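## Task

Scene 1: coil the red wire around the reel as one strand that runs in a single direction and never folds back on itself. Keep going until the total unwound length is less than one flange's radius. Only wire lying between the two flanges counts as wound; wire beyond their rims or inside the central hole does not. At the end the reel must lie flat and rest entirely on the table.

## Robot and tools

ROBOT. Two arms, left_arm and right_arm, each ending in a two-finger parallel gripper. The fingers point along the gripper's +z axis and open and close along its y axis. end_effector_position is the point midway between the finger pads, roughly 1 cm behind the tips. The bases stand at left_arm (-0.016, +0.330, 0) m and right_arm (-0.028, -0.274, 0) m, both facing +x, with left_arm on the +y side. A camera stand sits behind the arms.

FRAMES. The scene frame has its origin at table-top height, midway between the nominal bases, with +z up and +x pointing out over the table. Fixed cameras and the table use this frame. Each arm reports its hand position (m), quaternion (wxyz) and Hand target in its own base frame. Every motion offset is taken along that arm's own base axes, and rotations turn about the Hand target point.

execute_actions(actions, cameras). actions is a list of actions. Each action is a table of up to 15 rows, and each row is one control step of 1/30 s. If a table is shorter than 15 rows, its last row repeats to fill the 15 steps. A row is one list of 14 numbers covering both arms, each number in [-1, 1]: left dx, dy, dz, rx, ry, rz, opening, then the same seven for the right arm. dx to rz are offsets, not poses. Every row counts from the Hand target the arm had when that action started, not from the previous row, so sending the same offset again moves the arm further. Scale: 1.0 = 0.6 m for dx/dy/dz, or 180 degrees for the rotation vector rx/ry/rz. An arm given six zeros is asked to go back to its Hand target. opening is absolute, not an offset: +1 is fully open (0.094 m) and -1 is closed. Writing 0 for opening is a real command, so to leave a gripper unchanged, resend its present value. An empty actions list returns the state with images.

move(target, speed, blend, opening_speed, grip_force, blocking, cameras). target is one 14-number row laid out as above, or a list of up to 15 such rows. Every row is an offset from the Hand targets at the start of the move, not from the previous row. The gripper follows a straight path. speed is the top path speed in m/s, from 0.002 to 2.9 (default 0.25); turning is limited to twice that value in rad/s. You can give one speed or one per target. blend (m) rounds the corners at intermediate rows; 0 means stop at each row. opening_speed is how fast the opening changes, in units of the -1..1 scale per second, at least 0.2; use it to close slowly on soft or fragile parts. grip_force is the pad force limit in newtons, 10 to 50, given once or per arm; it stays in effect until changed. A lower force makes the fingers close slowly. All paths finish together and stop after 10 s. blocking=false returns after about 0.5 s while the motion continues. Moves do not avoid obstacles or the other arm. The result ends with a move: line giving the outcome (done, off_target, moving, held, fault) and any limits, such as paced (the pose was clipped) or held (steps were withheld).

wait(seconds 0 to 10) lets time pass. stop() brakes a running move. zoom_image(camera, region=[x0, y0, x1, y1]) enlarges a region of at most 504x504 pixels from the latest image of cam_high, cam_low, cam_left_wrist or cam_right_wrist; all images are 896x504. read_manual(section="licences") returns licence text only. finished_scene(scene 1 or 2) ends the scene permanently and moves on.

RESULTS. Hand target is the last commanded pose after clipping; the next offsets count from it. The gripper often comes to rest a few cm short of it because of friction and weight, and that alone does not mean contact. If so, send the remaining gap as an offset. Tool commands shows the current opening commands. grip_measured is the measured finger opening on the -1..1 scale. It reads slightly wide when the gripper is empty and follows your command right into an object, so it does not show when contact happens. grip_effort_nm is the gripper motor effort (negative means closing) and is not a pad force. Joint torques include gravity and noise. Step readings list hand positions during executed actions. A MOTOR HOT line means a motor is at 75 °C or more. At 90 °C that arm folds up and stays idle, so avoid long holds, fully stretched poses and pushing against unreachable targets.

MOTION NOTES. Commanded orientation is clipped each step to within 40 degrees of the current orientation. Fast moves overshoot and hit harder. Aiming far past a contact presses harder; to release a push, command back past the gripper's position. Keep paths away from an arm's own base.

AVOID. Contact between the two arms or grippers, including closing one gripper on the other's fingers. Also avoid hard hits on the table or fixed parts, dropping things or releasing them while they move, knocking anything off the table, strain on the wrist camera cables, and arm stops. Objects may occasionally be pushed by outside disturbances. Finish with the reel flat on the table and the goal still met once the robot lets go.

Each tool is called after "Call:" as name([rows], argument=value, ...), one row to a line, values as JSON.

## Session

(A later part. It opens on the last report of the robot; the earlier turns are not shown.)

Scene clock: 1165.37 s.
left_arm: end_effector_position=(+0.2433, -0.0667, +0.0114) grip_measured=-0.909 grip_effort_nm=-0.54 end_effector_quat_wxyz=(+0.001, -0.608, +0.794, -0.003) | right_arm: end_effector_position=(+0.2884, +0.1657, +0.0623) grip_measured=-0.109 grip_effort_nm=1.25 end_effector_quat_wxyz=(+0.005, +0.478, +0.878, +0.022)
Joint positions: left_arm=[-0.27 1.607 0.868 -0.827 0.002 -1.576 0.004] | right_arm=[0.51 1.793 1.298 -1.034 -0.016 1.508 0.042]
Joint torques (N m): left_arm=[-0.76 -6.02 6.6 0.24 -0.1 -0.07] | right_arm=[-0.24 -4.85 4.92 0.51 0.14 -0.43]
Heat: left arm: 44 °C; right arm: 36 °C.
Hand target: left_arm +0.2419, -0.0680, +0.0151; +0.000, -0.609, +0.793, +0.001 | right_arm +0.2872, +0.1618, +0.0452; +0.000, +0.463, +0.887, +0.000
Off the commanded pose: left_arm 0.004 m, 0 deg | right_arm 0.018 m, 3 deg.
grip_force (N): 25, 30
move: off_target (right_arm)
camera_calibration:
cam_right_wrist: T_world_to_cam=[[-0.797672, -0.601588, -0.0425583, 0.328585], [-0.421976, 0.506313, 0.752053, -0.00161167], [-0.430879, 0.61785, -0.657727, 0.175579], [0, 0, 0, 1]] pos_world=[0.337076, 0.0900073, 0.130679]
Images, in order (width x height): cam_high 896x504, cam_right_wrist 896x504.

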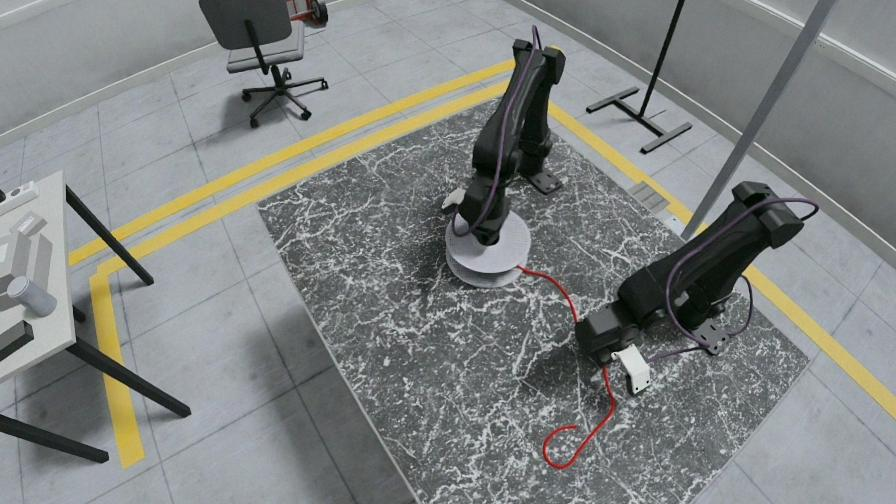

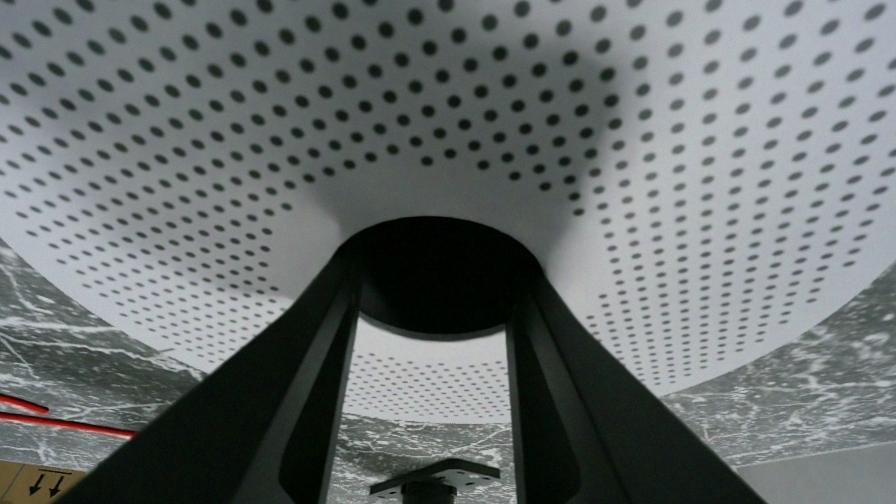

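Call:
move([
  [-0.0133,-0.0783,0.01,0,0,0,-1, 0.0,0.0,0,0,0,0.3333,0],
], speed=0.2, cameras=["cam_high","cam_left_wrist","cam_right_wrist","cam_low"])

Scene clock: 1173.80 s.
left_arm: end_effector_position=(+0.2309, -0.1117, +0.0174) grip_measured=-0.909 grip_effort_nm=-0.54 end_effector_quat_wxyz=(+0.000, -0.607, +0.795, -0.003) | right_arm: end_effector_position=(+0.2900, +0.1652, +0.0632) grip_measured=-0.095 grip_effort_nm=1.25 end_effector_quat_wxyz=(+0.018, -0.022, +0.999, +0.015)
Joint positions: left_arm=[-0.453 1.611 0.9 -0.855 0.002 -1.758 0.004] | right_arm=[0.51 1.793 1.302 -1.034 -0.009 0.467 0.043]
Joint torques (N m): left_arm=[-0.65 -4.85 8.42 0.23 -0.1 -0.11] | right_arm=[-0.23 -4.89 4.68 0.48 0.06 -0.52]
Heat: left arm: 45 °C; right arm: 36 °C.
Hand target: left_arm +0.2340, -0.1150, +0.0211; +0.000, -0.609, +0.793, +0.000 | right_arm +0.2872, +0.1618, +0.0452; +0.000, -0.043, +0.999, +0.000
Off the commanded pose: left_arm 0.006 m, 0 deg | right_arm 0.019 m, 4 deg.
grip_force (N): 25, 30
move: off_target (right_arm)
camera_calibration:
cam_left_wrist: T_world_to_cam=[[0.980181, -0.198011, 0.00600693, -0.252432], [-0.133316, -0.636899, 0.759333, -0.045423], [-0.14653, -0.745085, -0.650675, 0.0715335], [0, 0, 0, 1]] pos_world=[0.251855, -0.0256155, 0.0825526]
cam_right_wrist: T_world_to_cam=[[0.116992, -0.992832, -0.0244495, 0.127834], [-0.687613, -0.0987405, 0.719332, 0.177742], [-0.71659, -0.0673446, -0.694236, 0.375634], [0, 0, 0, 1]] pos_world=[0.376438, 0.169765, 0.136048]

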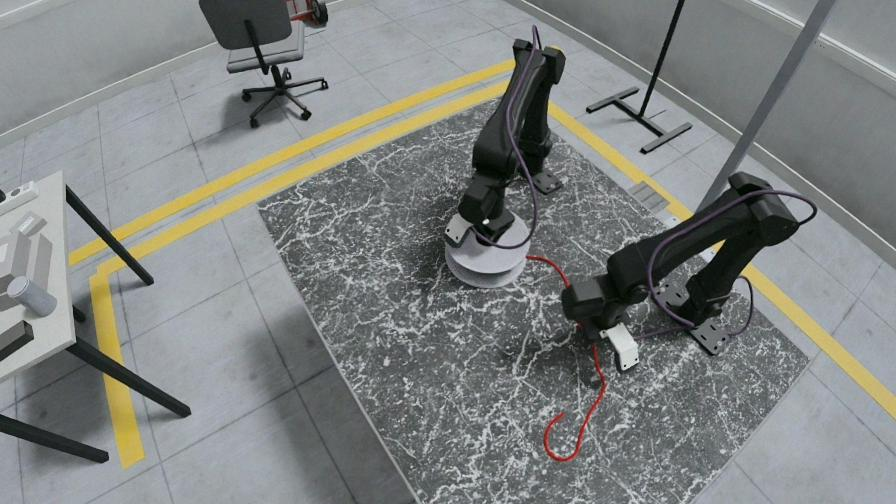

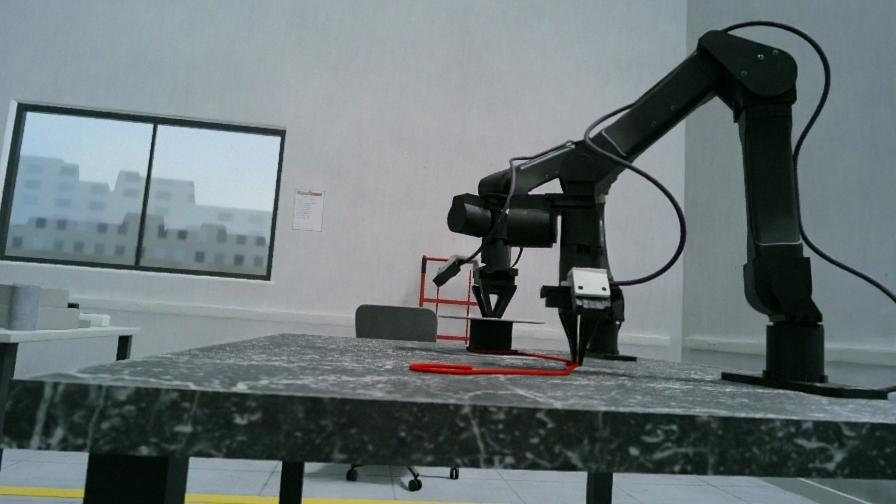

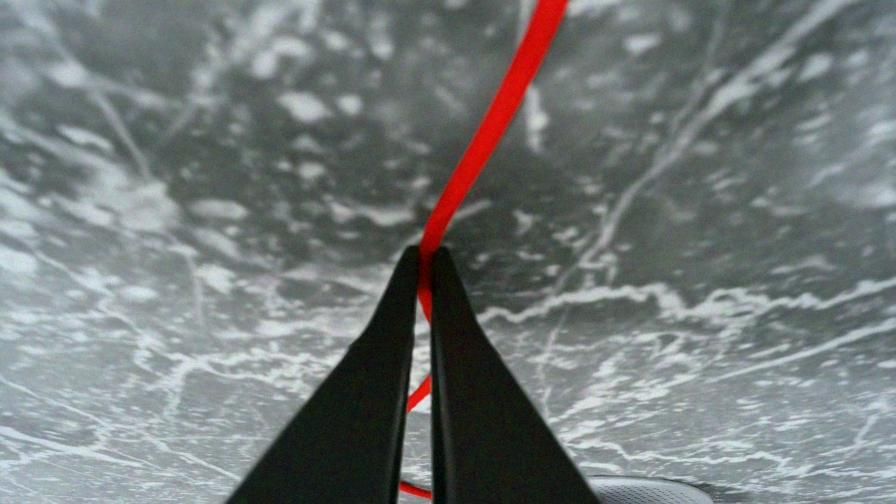

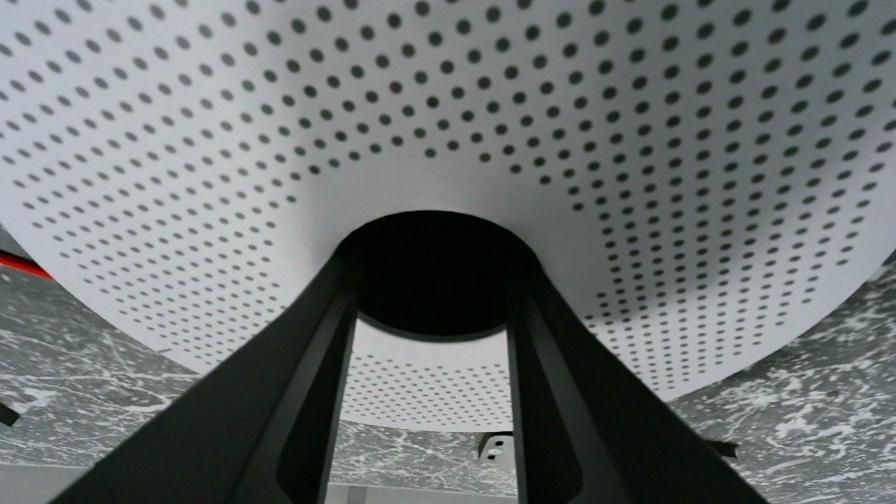

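Call:
zoom_image(camera="cam_low", region=[400, 280, 620, 390])

Call:
zoom_image(camera="cam_high", region=[430, 190, 620, 320])

Scaled by 2.291 from the camera's 896x504 image, which has a finer 1280x720 frame.

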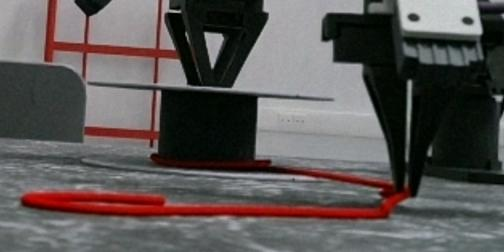

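Scaled by 2.653 from the camera's 896x504 image, which has a finer 1280x720 frame.

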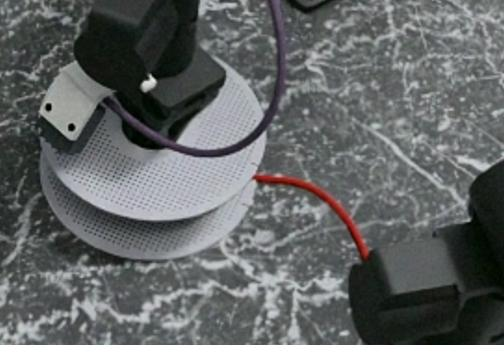

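Call:
move([
  [-0.005,-0.07,0,0,0,0,-1, 0.0,0.0,0,0,0,0.4167,0],
], speed=0.25, cameras=["cam_high","cam_left_wrist","cam_right_wrist","cam_low"])

Scene clock: 1190.93 s.
left_arm: end_effector_position=(+0.2288, -0.1534, +0.0180) grip_measured=-0.909 grip_effort_nm=-0.54 end_effector_quat_wxyz=(+0.000, -0.607, +0.795, -0.004) | right_arm: end_effector_position=(+0.2912, +0.1659, +0.0643) grip_measured=-0.077 grip_effort_nm=1.25 end_effector_quat_wxyz=(+0.026, -0.626, +0.780, +0.000)
Joint positions: left_arm=[-0.593 1.677 0.975 -0.861 0.002 -1.898 0.004] | right_arm=[0.51 1.793 1.306 -1.034 -0.009 -0.842 0.043]
Joint torques (N m): left_arm=[-0.66 -5.37 8.46 0.22 -0.09 -0.08] | right_arm=[-0.12 -5.08 4.42 0.52 0.09 -0.52]
Heat: left arm: 47 °C; right arm: 35 °C.
Hand target: left_arm +0.2310, -0.1570, +0.0211; +0.000, -0.609, +0.793, +0.000 | right_arm +0.2872, +0.1618, +0.0452; +0.000, -0.642, +0.767, +0.000
Off the commanded pose: left_arm 0.005 m, 1 deg | right_arm 0.020 m, 4 deg.
grip_force (N): 25, 30
move: off_target (right_arm)
camera_calibration:
cam_left_wrist: T_world_to_cam=[[0.980155, -0.198073, 0.0079907, -0.258682], [-0.134603, -0.635401, 0.76036, -0.072258], [-0.145529, -0.746346, -0.649453, 0.0401037], [0, 0, 0, 1]] pos_world=[0.249658, -0.0672194, 0.0830546]
cam_right_wrist: T_world_to_cam=[[0.98875, -0.145244, 0.0357371, -0.269886], [-0.126267, -0.682412, 0.719979, 0.111167], [-0.0801851, -0.716392, -0.693075, 0.299521], [0, 0, 0, 1]] pos_world=[0.304903, 0.251237, 0.137197]

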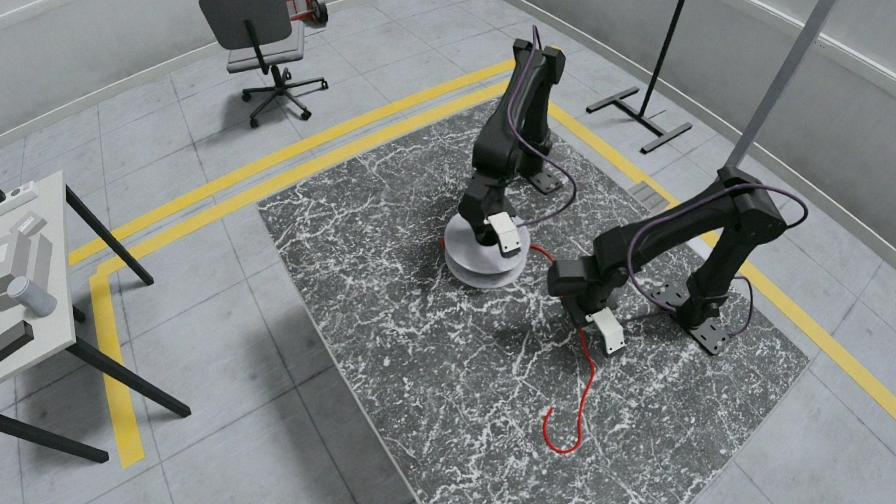

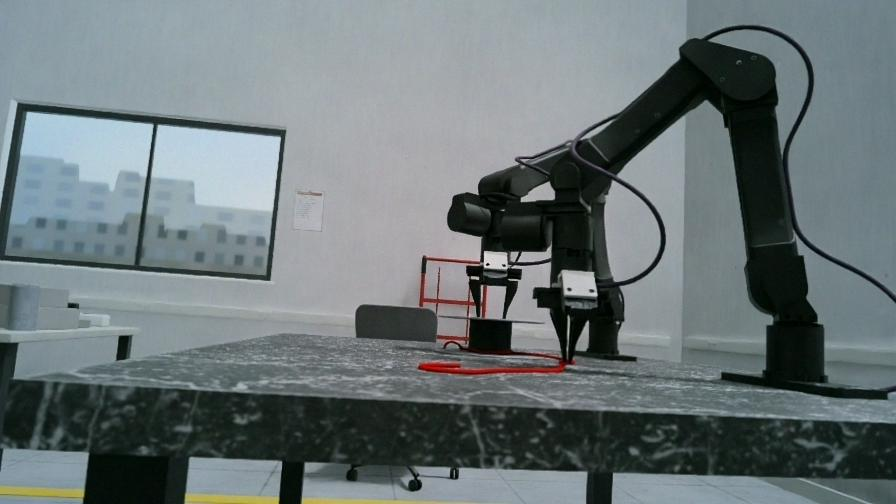

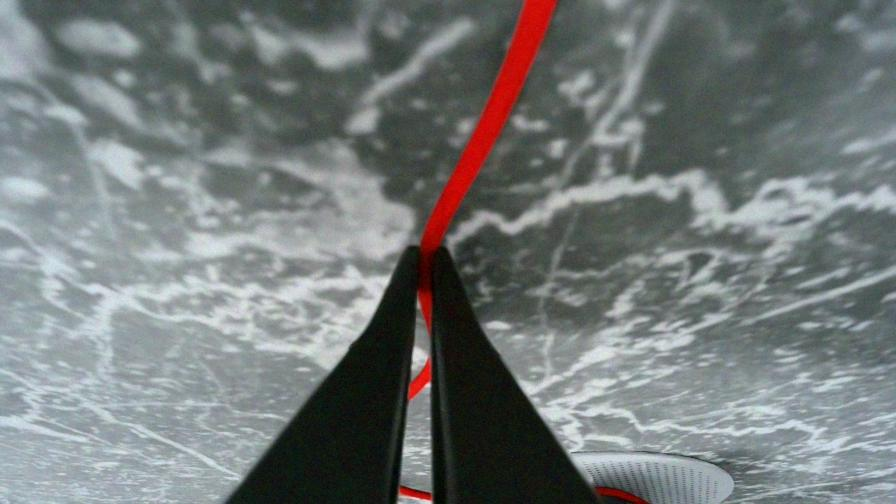

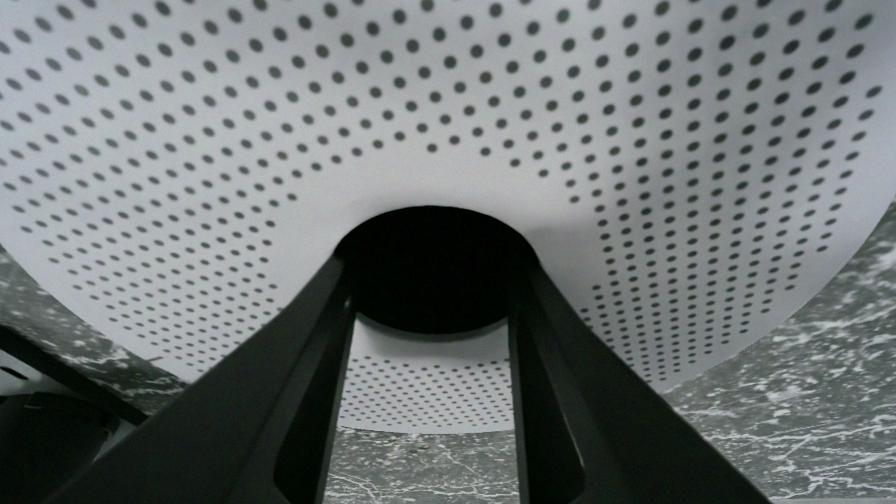

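Call:
zoom_image(camera="cam_low", region=[400, 290, 620, 390])

Call:
zoom_image(camera="cam_high", region=[420, 190, 610, 320])

Call:
zoom_image(camera="cam_left_wrist", region=[380, 400, 760, 504])

Scaled by 2.291 from the camera's 896x504 image, which has a finer 1280x720 frame.

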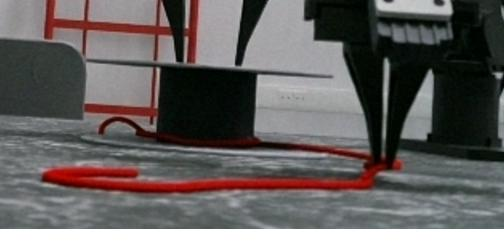

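Scaled by 2.653 from the camera's 896x504 image, which has a finer 1280x720 frame.

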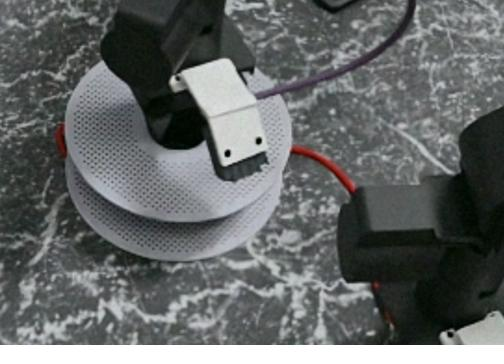

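Scaled by 1.326 from the camera's 896x504 image, which has a finer 1280x720 frame.

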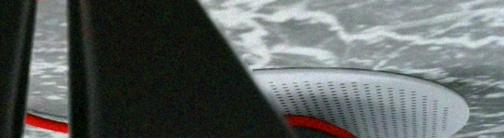

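Call:
move([
  [-0.003,-0.07,0,0,0,0,-1, 0.0,0.0,0,0,0,0.3889,0],
], speed=0.25, cameras=["cam_high","cam_left_wrist","cam_right_wrist","cam_low"])

Scene clock: 1212.37 s.
left_arm: end_effector_position=(+0.2280, -0.1955, +0.0187) grip_measured=-0.909 grip_effort_nm=-0.54 end_effector_quat_wxyz=(+0.000, -0.607, +0.795, -0.005) | right_arm: end_effector_position=(+0.2928, +0.1657, +0.0654) grip_measured=-0.062 grip_effort_nm=1.25 end_effector_quat_wxyz=(-0.021, +0.959, -0.282, +0.018)
Joint positions: left_arm=[-0.711 1.762 1.077 -0.875 0.002 -2.015 0.004] | right_arm=[0.51 1.793 1.31 -1.034 -0.004 -2.059 0.044]
Joint torques (N m): left_arm=[-0.65 -6.01 8.47 0.22 -0.09 -0.07] | right_arm=[0.01 -4.94 4.11 0.54 0.06 -0.48]
Heat: left arm: 46 °C; right arm: 35 °C.
Hand target: left_arm +0.2292, -0.1990, +0.0211; +0.000, -0.609, +0.793, +0.000 | right_arm +0.2872, +0.1618, +0.0452; +0.000, +0.966, -0.260, +0.000
Off the commanded pose: left_arm 0.004 m, 1 deg | right_arm 0.021 m, 4 deg.
joint sent to its limit (right arm) — joint 6 (wrist roll), lower limit. The joint targets still meet the commanded pose.
grip_force (N): 25, 30
move: off_target (right_arm)
camera_calibration:
cam_left_wrist: T_world_to_cam=[[0.980077, -0.198361, 0.010049, -0.266292], [-0.136021, -0.633472, 0.761716, -0.099014], [-0.144729, -0.747908, -0.647833, 0.00858472], [0, 0, 0, 1]] pos_world=[0.248761, -0.109124, 0.083658]
cam_right_wrist: T_world_to_cam=[[0.477469, 0.877259, 0.0493894, -0.292251], [0.549579, -0.342034, 0.762217, -0.146606], [0.685555, -0.336792, -0.645435, 0.0100493], [0, 0, 0, 1]] pos_world=[0.213224, 0.20962, 0.132666]

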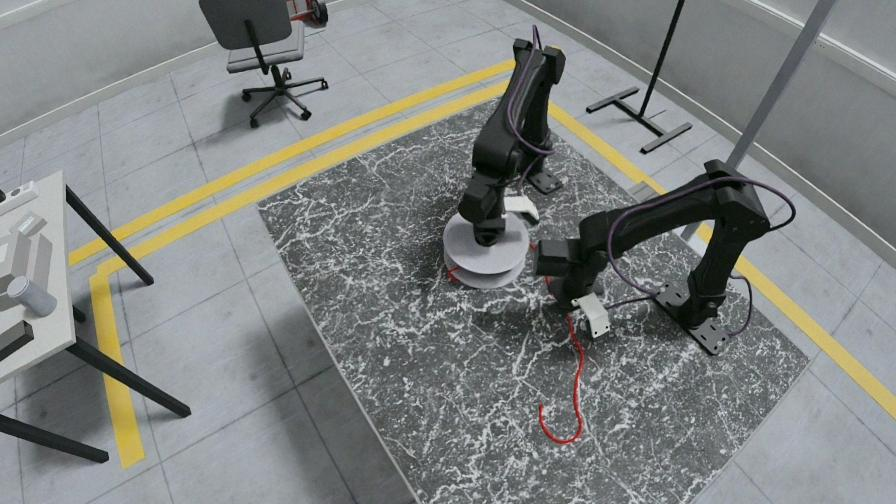

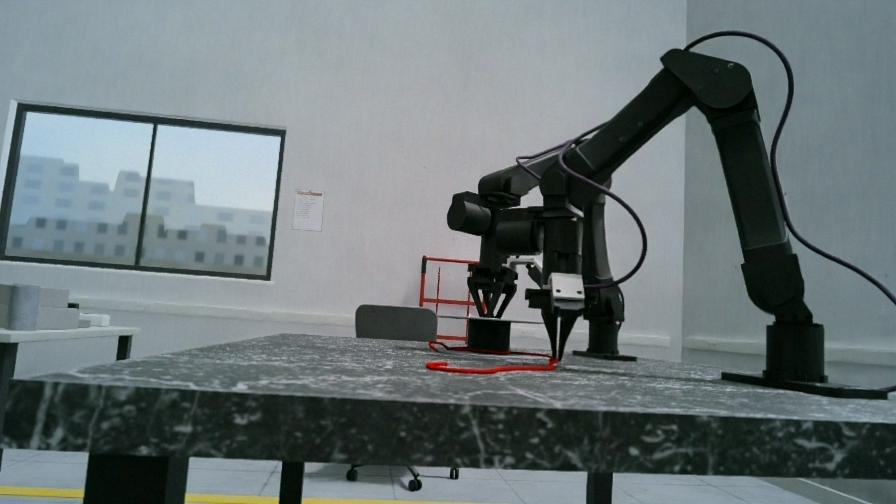

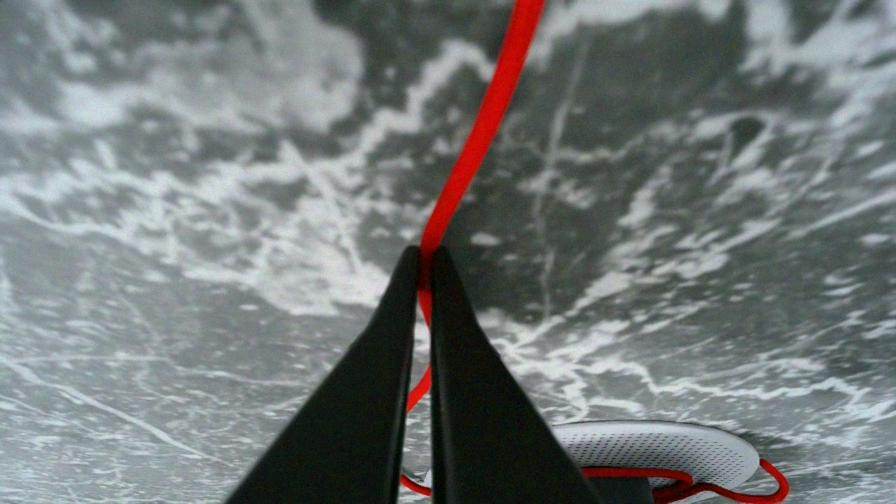

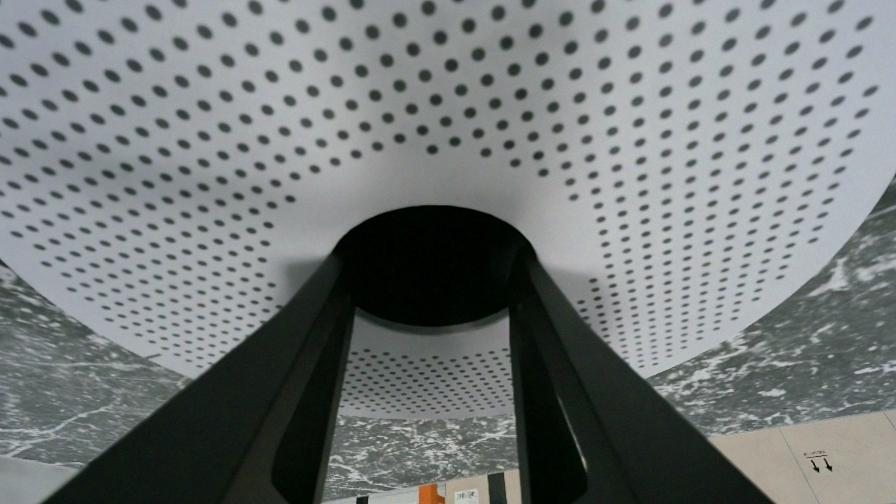

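Call:
zoom_image(camera="cam_left_wrist", region=[380, 400, 800, 504])

Call:
zoom_image(camera="cam_low", region=[400, 290, 620, 390])

Call:
zoom_image(camera="cam_high", region=[420, 190, 610, 320])

Scaled by 1.200 from the camera's 896x504 image, which has a finer 1280x720 frame.

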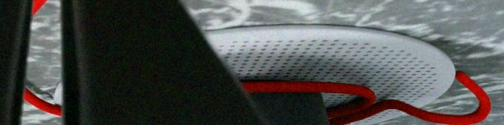

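Scaled by 2.291 from the camera's 896x504 image, which has a finer 1280x720 frame.

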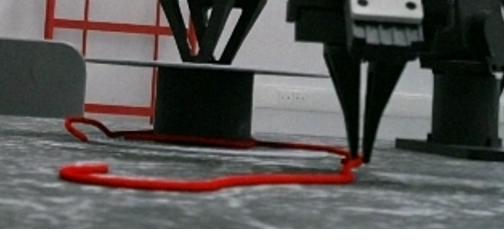

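Scaled by 2.653 from the camera's 896x504 image, which has a finer 1280x720 frame.

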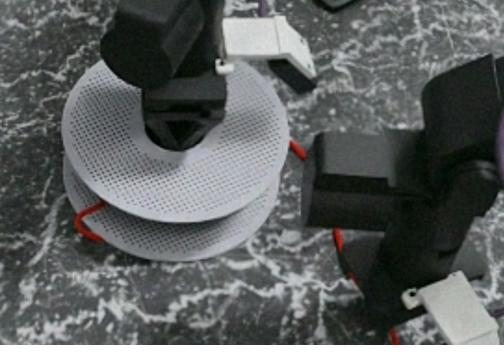

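Call:
move([
  [0,0,0,0,0,0,-1, 0.0055,0.0028,0.01,0,0,0,-0.95],
  [0,0,0,0,0,0,-1, 0.0055,0.0028,0.01,0,0,-0.6389,-0.95],
  [0,0,0,0,0,0,-1, 0.0055,0.0028,0.01,0,0,0.7222,-0.95],
  [0,0,0,0,0,0,-1, 0.0055,0.0028,0.005,0,0,0.7222,0],
], speed=0.5, blend=[0,0.01,0,0], cameras=["cam_high","cam_left_wrist","cam_right_wrist"])

Scene clock: 1240.10 s.
left_arm: end_effector_position=(+0.2280, -0.1955, +0.0187) grip_measured=-0.909 grip_effort_nm=-0.54 end_effector_quat_wxyz=(+0.000, -0.607, +0.795, -0.005) | right_arm: end_effector_position=(+0.2940, +0.1668, +0.0646) grip_measured=-0.070 grip_effort_nm=1.25 end_effector_quat_wxyz=(+0.005, +0.640, +0.768, +0.022)
Joint positions: left_arm=[-0.711 1.762 1.077 -0.875 0.002 -2.016 0.004] | right_arm=[0.509 1.809 1.328 -1.046 -0.007 1.899 0.044]
Joint torques (N m): left_arm=[-0.64 -6.01 8.5 0.23 -0.09 -0.08] | right_arm=[-0.1 -5.71 4.7 0.48 0.07 0.13]
Heat: left arm: 45 °C; right arm: 35 °C.
Hand target: left_arm +0.2292, -0.1990, +0.0211; +0.000, -0.609, +0.793, +0.000 | right_arm +0.2906, +0.1634, +0.0482; +0.000, +0.643, +0.765, +0.000
Off the commanded pose: left_arm 0.004 m, 1 deg | right_arm 0.017 m, 3 deg.
grip_force (N): 25, 30
move: off_target (right_arm)
camera_calibration:
cam_left_wrist: T_world_to_cam=[[0.980135, -0.198078, 0.0100131, -0.266273], [-0.135814, -0.633534, 0.761701, -0.0990711], [-0.144532, -0.74793, -0.647851, 0.00853461], [0, 0, 0, 1]] pos_world=[0.248762, -0.109124, 0.083658]
cam_right_wrist: T_world_to_cam=[[-0.967076, -0.251461, -0.039135, 0.324932], [-0.192875, 0.623901, 0.757329, -0.0886776], [-0.166022, 0.739943, -0.65186, 0.0802546], [0, 0, 0, 1]] pos_world=[0.310454, 0.07765, 0.132189]
Images, in order (width x height): cam_high 896x504, cam_left_wrist 896x504, cam_right_wrist 896x504.

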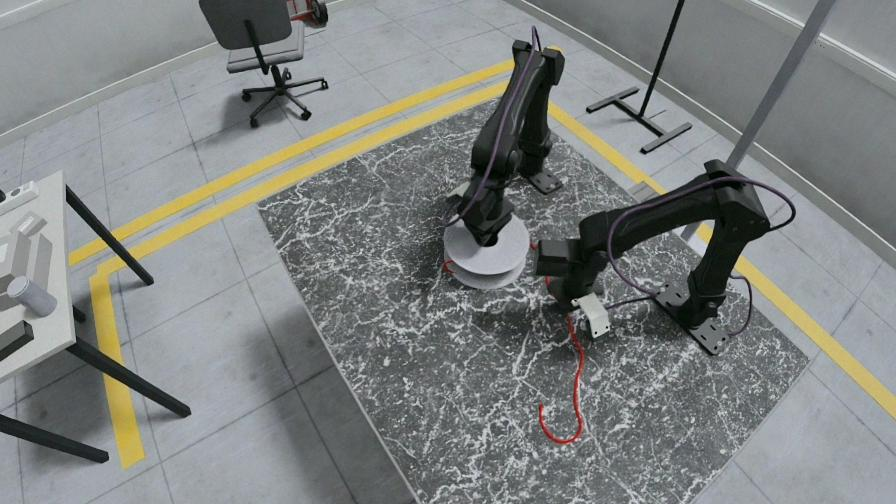

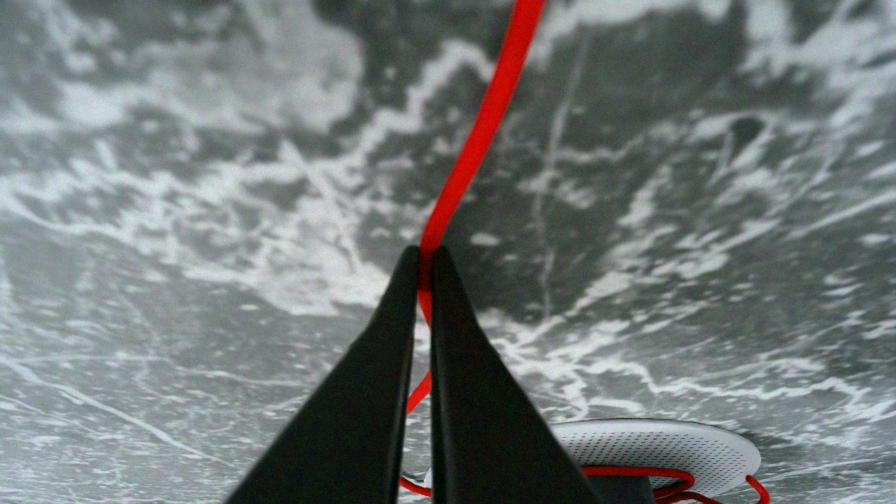

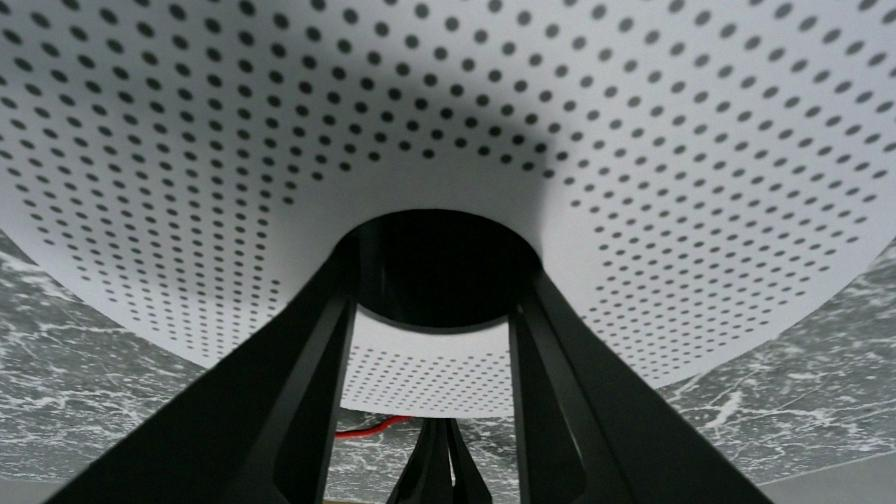

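Call:
move([
  [-0.002,-0.035,0,0,0,0,-1, 0,0,0,0,0,0.5,0],
  [-0.004,-0.07,0,0,0,0,-1, 0,0,0,0,0,0.9667,0],
], speed=0.3, blend=[0.01,0], cameras=["cam_high","cam_left_wrist","cam_right_wrist","cam_low"])

Scene clock: 1256.90 s.
left_arm: end_effector_position=(+0.2231, -0.2355, +0.0195) grip_measured=-0.909 grip_effort_nm=-0.54 end_effector_quat_wxyz=(-0.008, -0.594, +0.804, +0.000) | right_arm: end_effector_position=(+0.2969, +0.1639, +0.0665) grip_measured=-0.048 grip_effort_nm=1.25 end_effector_quat_wxyz=(-0.023, +0.713, -0.701, +0.004)
Joint positions: left_arm=[-0.806 1.857 1.201 -0.917 0.017 -2.078 0.004] | right_arm=[0.499 1.809 1.336 -1.051 -0.006 -1.09 0.045]
Joint torques (N m): left_arm=[-0.27 -6.75 8.51 0.35 -0.07 -0.08] | right_arm=[0.83 -5.78 4.18 0.54 0.1 -0.51]
Heat: left arm: 45 °C; right arm: 34 °C.
Hand target: left_arm +0.2267, -0.2409, +0.0209; +0.000, -0.609, +0.793, +0.001 | right_arm +0.2906, +0.1634, +0.0482; +0.000, +0.731, -0.683, +0.000
Off the commanded pose: left_arm 0.007 m, 2 deg | right_arm 0.019 m, 4 deg.
joint sent to its limit (left arm) — joint 6 (wrist roll), lower limit. The joint targets still meet the commanded pose.
grip_force (N): 25, 30
move: off_target (right_arm)
camera_calibration:
cam_left_wrist: T_world_to_cam=[[0.973022, -0.23053, -0.00919745, -0.275106], [-0.141514, -0.627838, 0.765371, -0.123065], [-0.182215, -0.743422, -0.643523, -0.0122216], [0, 0, 0, 1]] pos_world=[0.248041, -0.149771, 0.0837953]
cam_right_wrist: T_world_to_cam=[[0.995078, 0.0898663, 0.0417505, -0.316836], [0.0310821, -0.68314, 0.729626, 0.0616963], [0.0940902, -0.724737, -0.682571, 0.249062], [0, 0, 0, 1]] pos_world=[0.289925, 0.251125, 0.138215]

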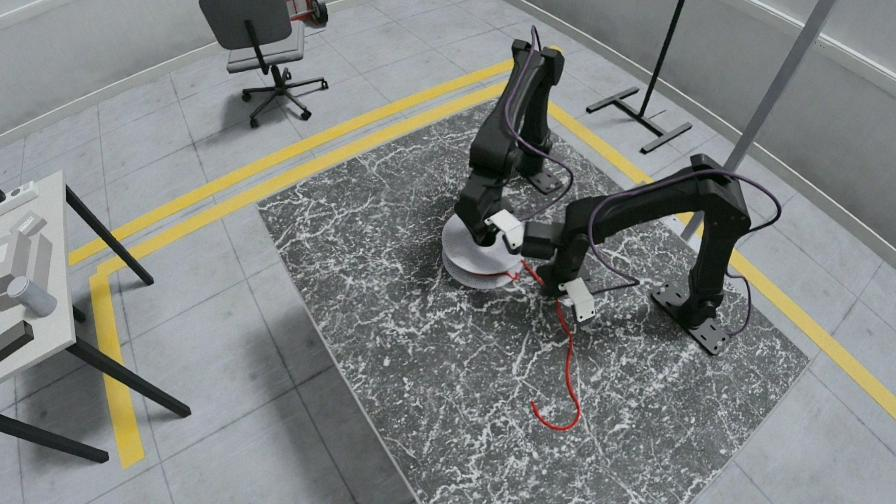

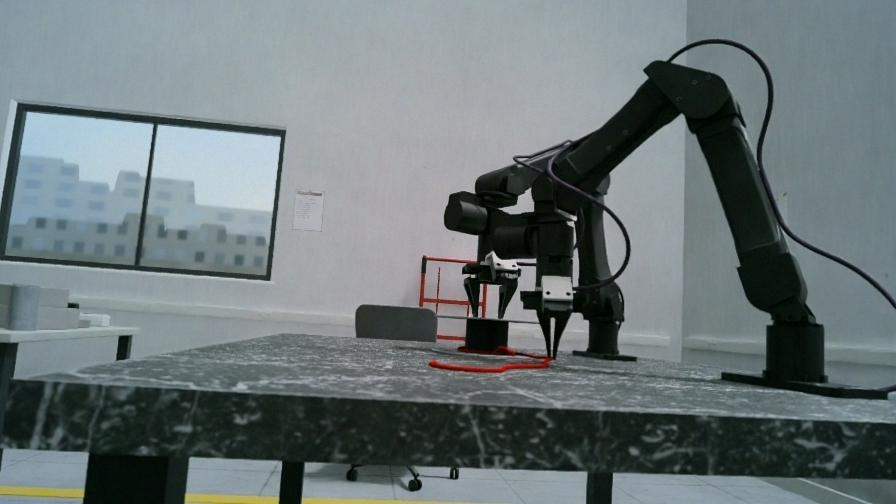

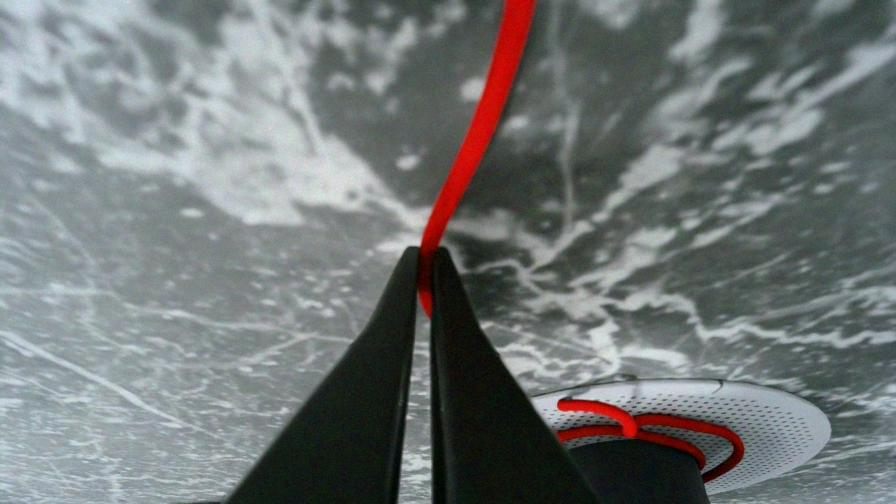

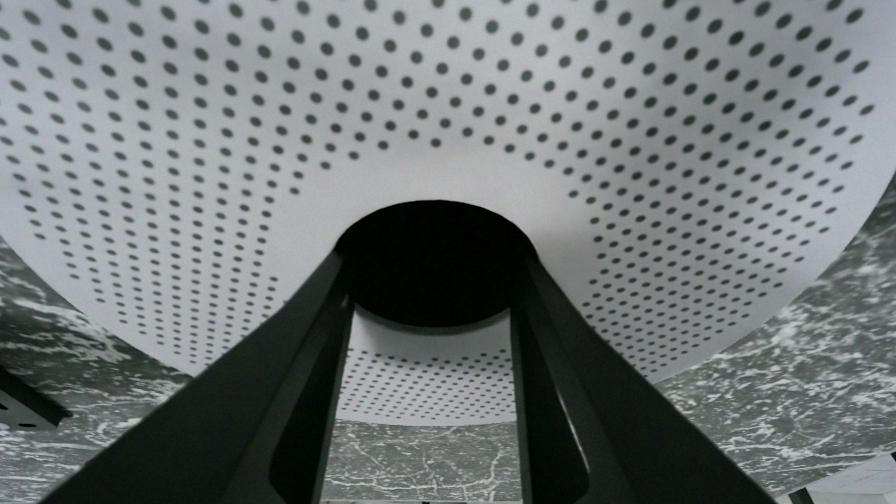

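Call:
move([
  [0,0,0,0,0,0,-1, 0,0,0,0,0,0.2889,0],
], speed=0.25, cameras=["cam_high","cam_left_wrist"])

Scene clock: 1265.37 s.
left_arm: end_effector_position=(+0.2231, -0.2355, +0.0195) grip_measured=-0.909 grip_effort_nm=-0.54 end_effector_quat_wxyz=(-0.008, -0.594, +0.804, +0.000) | right_arm: end_effector_position=(+0.2967, +0.1641, +0.0669) grip_measured=-0.041 grip_effort_nm=1.25 end_effector_quat_wxyz=(-0.018, +0.948, -0.318, +0.015)
Joint positions: left_arm=[-0.806 1.857 1.201 -0.917 0.017 -2.078 0.004] | right_arm=[0.5 1.808 1.336 -1.052 -0.003 -1.993 0.045]
Joint torques (N m): left_arm=[-0.27 -6.75 8.47 0.36 -0.07 -0.07] | right_arm=[0.64 -5.72 4.21 0.54 0.03 -0.51]
Heat: left arm: 45 °C; right arm: 34 °C.
Hand target: left_arm +0.2267, -0.2409, +0.0209; +0.000, -0.609, +0.793, +0.001 | right_arm +0.2906, +0.1634, +0.0481; +0.000, +0.956, -0.293, +0.000
Off the commanded pose: left_arm 0.007 m, 2 deg | right_arm 0.020 m, 4 deg.
joint sent to its limit (left arm) — joint 6 (wrist roll), lower limit. The joint targets still meet the commanded pose.
grip_force (N): 25, 30
move: off_target (right_arm)
camera_calibration:
cam_left_wrist: T_world_to_cam=[[0.973022, -0.23053, -0.00919745, -0.275106], [-0.141514, -0.627838, 0.765371, -0.123065], [-0.182215, -0.743422, -0.643523, -0.0122216], [0, 0, 0, 1]] pos_world=[0.248041, -0.149771, 0.0837953]
Images, in order (width x height): cam_high 896x504, cam_left_wrist 896x504.

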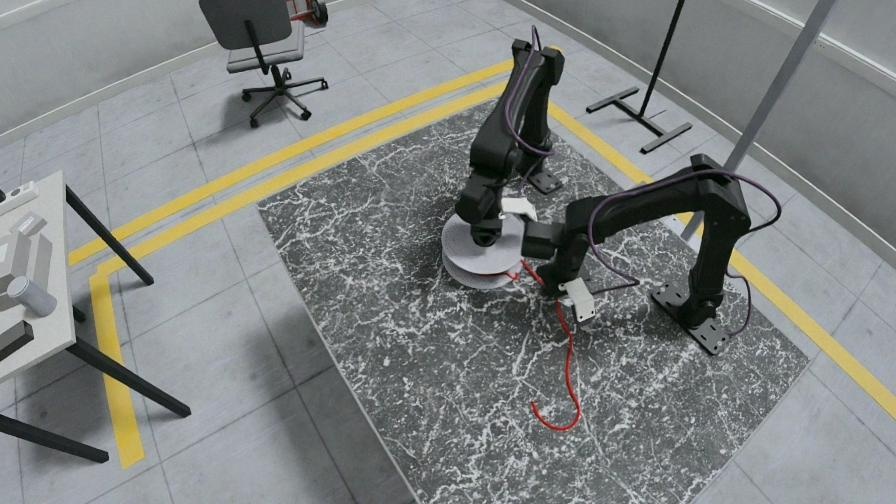

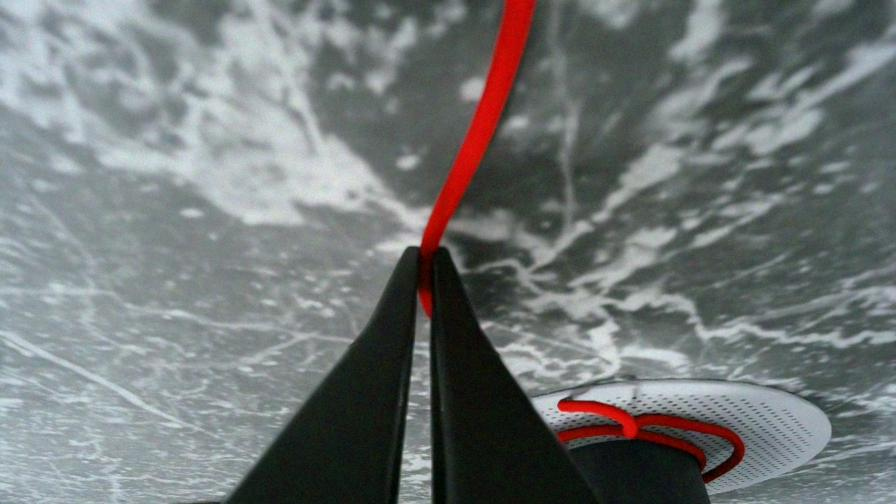

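Call:
zoom_image(camera="cam_left_wrist", region=[480, 350, 860, 504])

Call:
zoom_image(camera="cam_high", region=[430, 220, 580, 310])

Scaled by 1.326 from the camera's 896x504 image, which has a finer 1280x720 frame.

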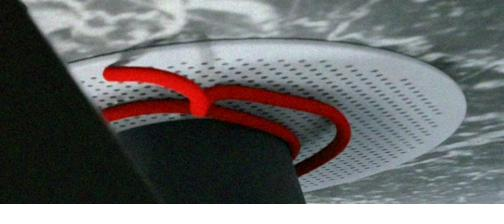

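Scaled by 3.360 from the camera's 896x504 image, which has a finer 1280x720 frame.

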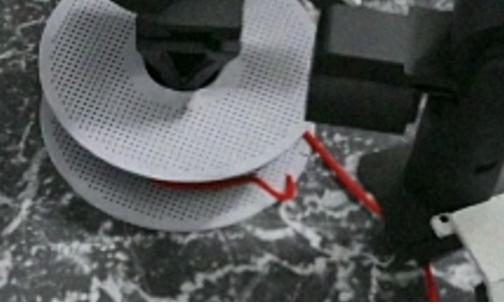

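Call:
move([
  [0,0,0,0,0,0,-0.4, 0,0,0,0,0,0,0],
  [0,0,0.1,0,0,0,-0.4, 0,0,0,0,0,0,0],
  [0.04,0.22,0.15,0,0,0,-0.4, 0,0,0,0,0,0,0],
], speed=0.25, blend=[0,0.02,0], cameras=["cam_high","cam_left_wrist"])

Scene clock: 1292.77 s.
left_arm: end_effector_position=(+0.2608, -0.1161, +0.1115) grip_measured=-0.402 grip_effort_nm=0.14 end_effector_quat_wxyz=(+0.001, -0.610, +0.792, -0.013) | right_arm: end_effector_position=(+0.2967, +0.1641, +0.0669) grip_measured=-0.041 grip_effort_nm=1.25 end_effector_quat_wxyz=(-0.018, +0.948, -0.318, +0.015)
Joint positions: left_arm=[-0.415 1.603 1.281 -1.226 0.011 -1.727 0.028] | right_arm=[0.5 1.808 1.336 -1.052 -0.003 -1.994 0.045]
Joint torques (N m): left_arm=[0.06 -7.82 4.31 0.28 -0.17 0.04] | right_arm=[0.81 -5.7 4.14 0.57 0.08 -0.5]
Heat: left arm: 44 °C; right arm: 34 °C.
Hand target: left_arm +0.2508, -0.1089, +0.1111; +0.000, -0.609, +0.793, +0.000 | right_arm +0.2906, +0.1634, +0.0481; +0.000, +0.956, -0.293, +0.000
Off the commanded pose: left_arm 0.012 m, 2 deg | right_arm 0.020 m, 4 deg.
grip_force (N): 25, 30
move: off_target (left_arm, right_arm)
camera_calibration:
cam_left_wrist: T_world_to_cam=[[0.981302, -0.191177, 0.0223264, -0.284497], [-0.13937, -0.625748, 0.767473, -0.113814], [-0.132753, -0.756234, -0.640692, 0.127936], [0, 0, 0, 1]] pos_world=[0.280299, -0.0288587, 0.175669]
Images, in order (width x height): cam_high 896x504, cam_left_wrist 896x504.

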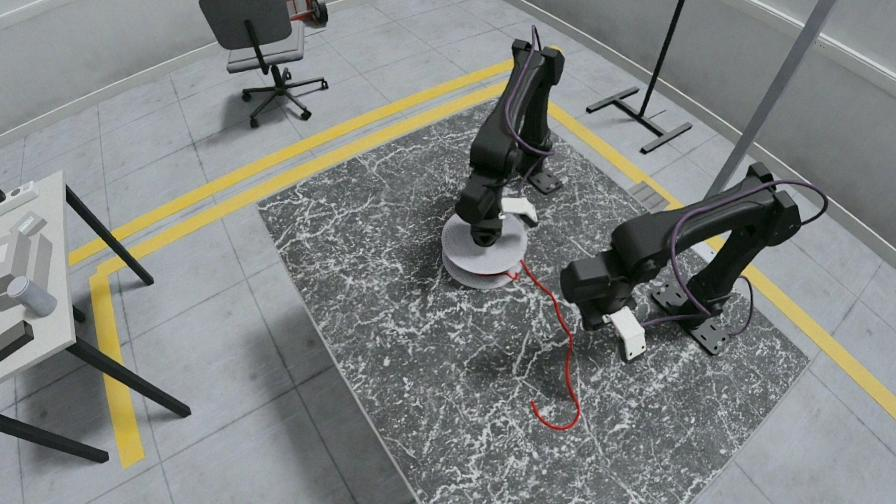

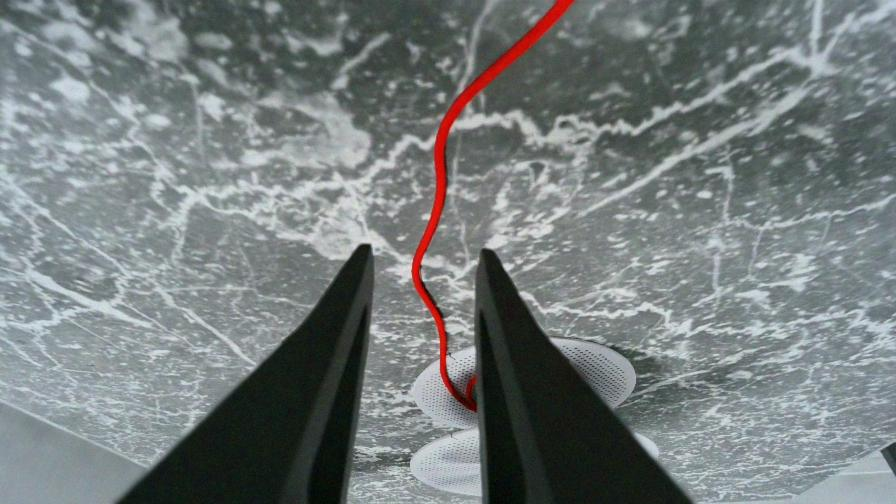

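Call:
move([
  [0.08,0.13,0.0,0,0,0,-0.4, 0,0,0,0,0,0,0],
], speed=0.25, cameras=["cam_left_wrist"])

Scene clock: 1309.57 s.
left_arm: end_effector_position=(+0.2942, -0.0324, +0.1061) grip_measured=-0.402 grip_effort_nm=0.15 end_effector_quat_wxyz=(-0.004, -0.610, +0.792, -0.003) | right_arm: end_effector_position=(+0.2967, +0.1641, +0.0669) grip_measured=-0.041 grip_effort_nm=1.25 end_effector_quat_wxyz=(-0.018, +0.948, -0.318, +0.015)
Joint positions: left_arm=[-0.107 1.669 1.33 -1.235 0.009 -1.42 0.028] | right_arm=[0.5 1.808 1.336 -1.052 -0.003 -1.994 0.045]
Joint torques (N m): left_arm=[-0.03 -5.93 9.22 0.27 -0.15 0.12] | right_arm=[0.69 -5.72 4.05 0.54 0 -0.5]
Heat: left arm: 44 °C; right arm: 34 °C.
Hand target: left_arm +0.2987, -0.0309, +0.1110; +0.000, -0.609, +0.793, +0.001 | right_arm +0.2906, +0.1634, +0.0481; +0.000, +0.956, -0.293, +0.000
Off the commanded pose: left_arm 0.007 m, 1 deg | right_arm 0.020 m, 4 deg.
grip_force (N): 25, 30
move: off_target (right_arm)
camera_calibration:
cam_left_wrist: T_world_to_cam=[[0.981673, -0.190574, 0.000314815, -0.298919], [-0.123327, -0.63401, 0.763428, -0.0571931], [-0.14529, -0.749475, -0.645893, 0.196657], [0, 0, 0, 1]] pos_world=[0.31496, 0.0541618, 0.170776]
Images, in order (width x height): cam_left_wrist 896x504.

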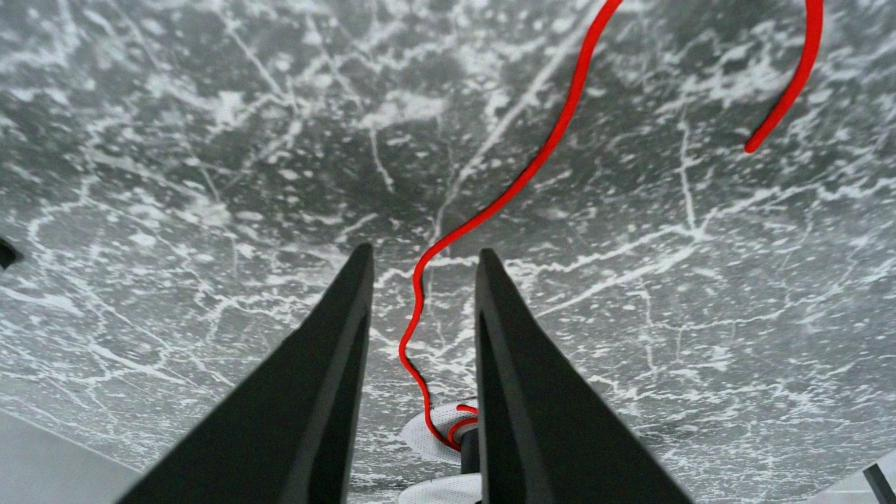

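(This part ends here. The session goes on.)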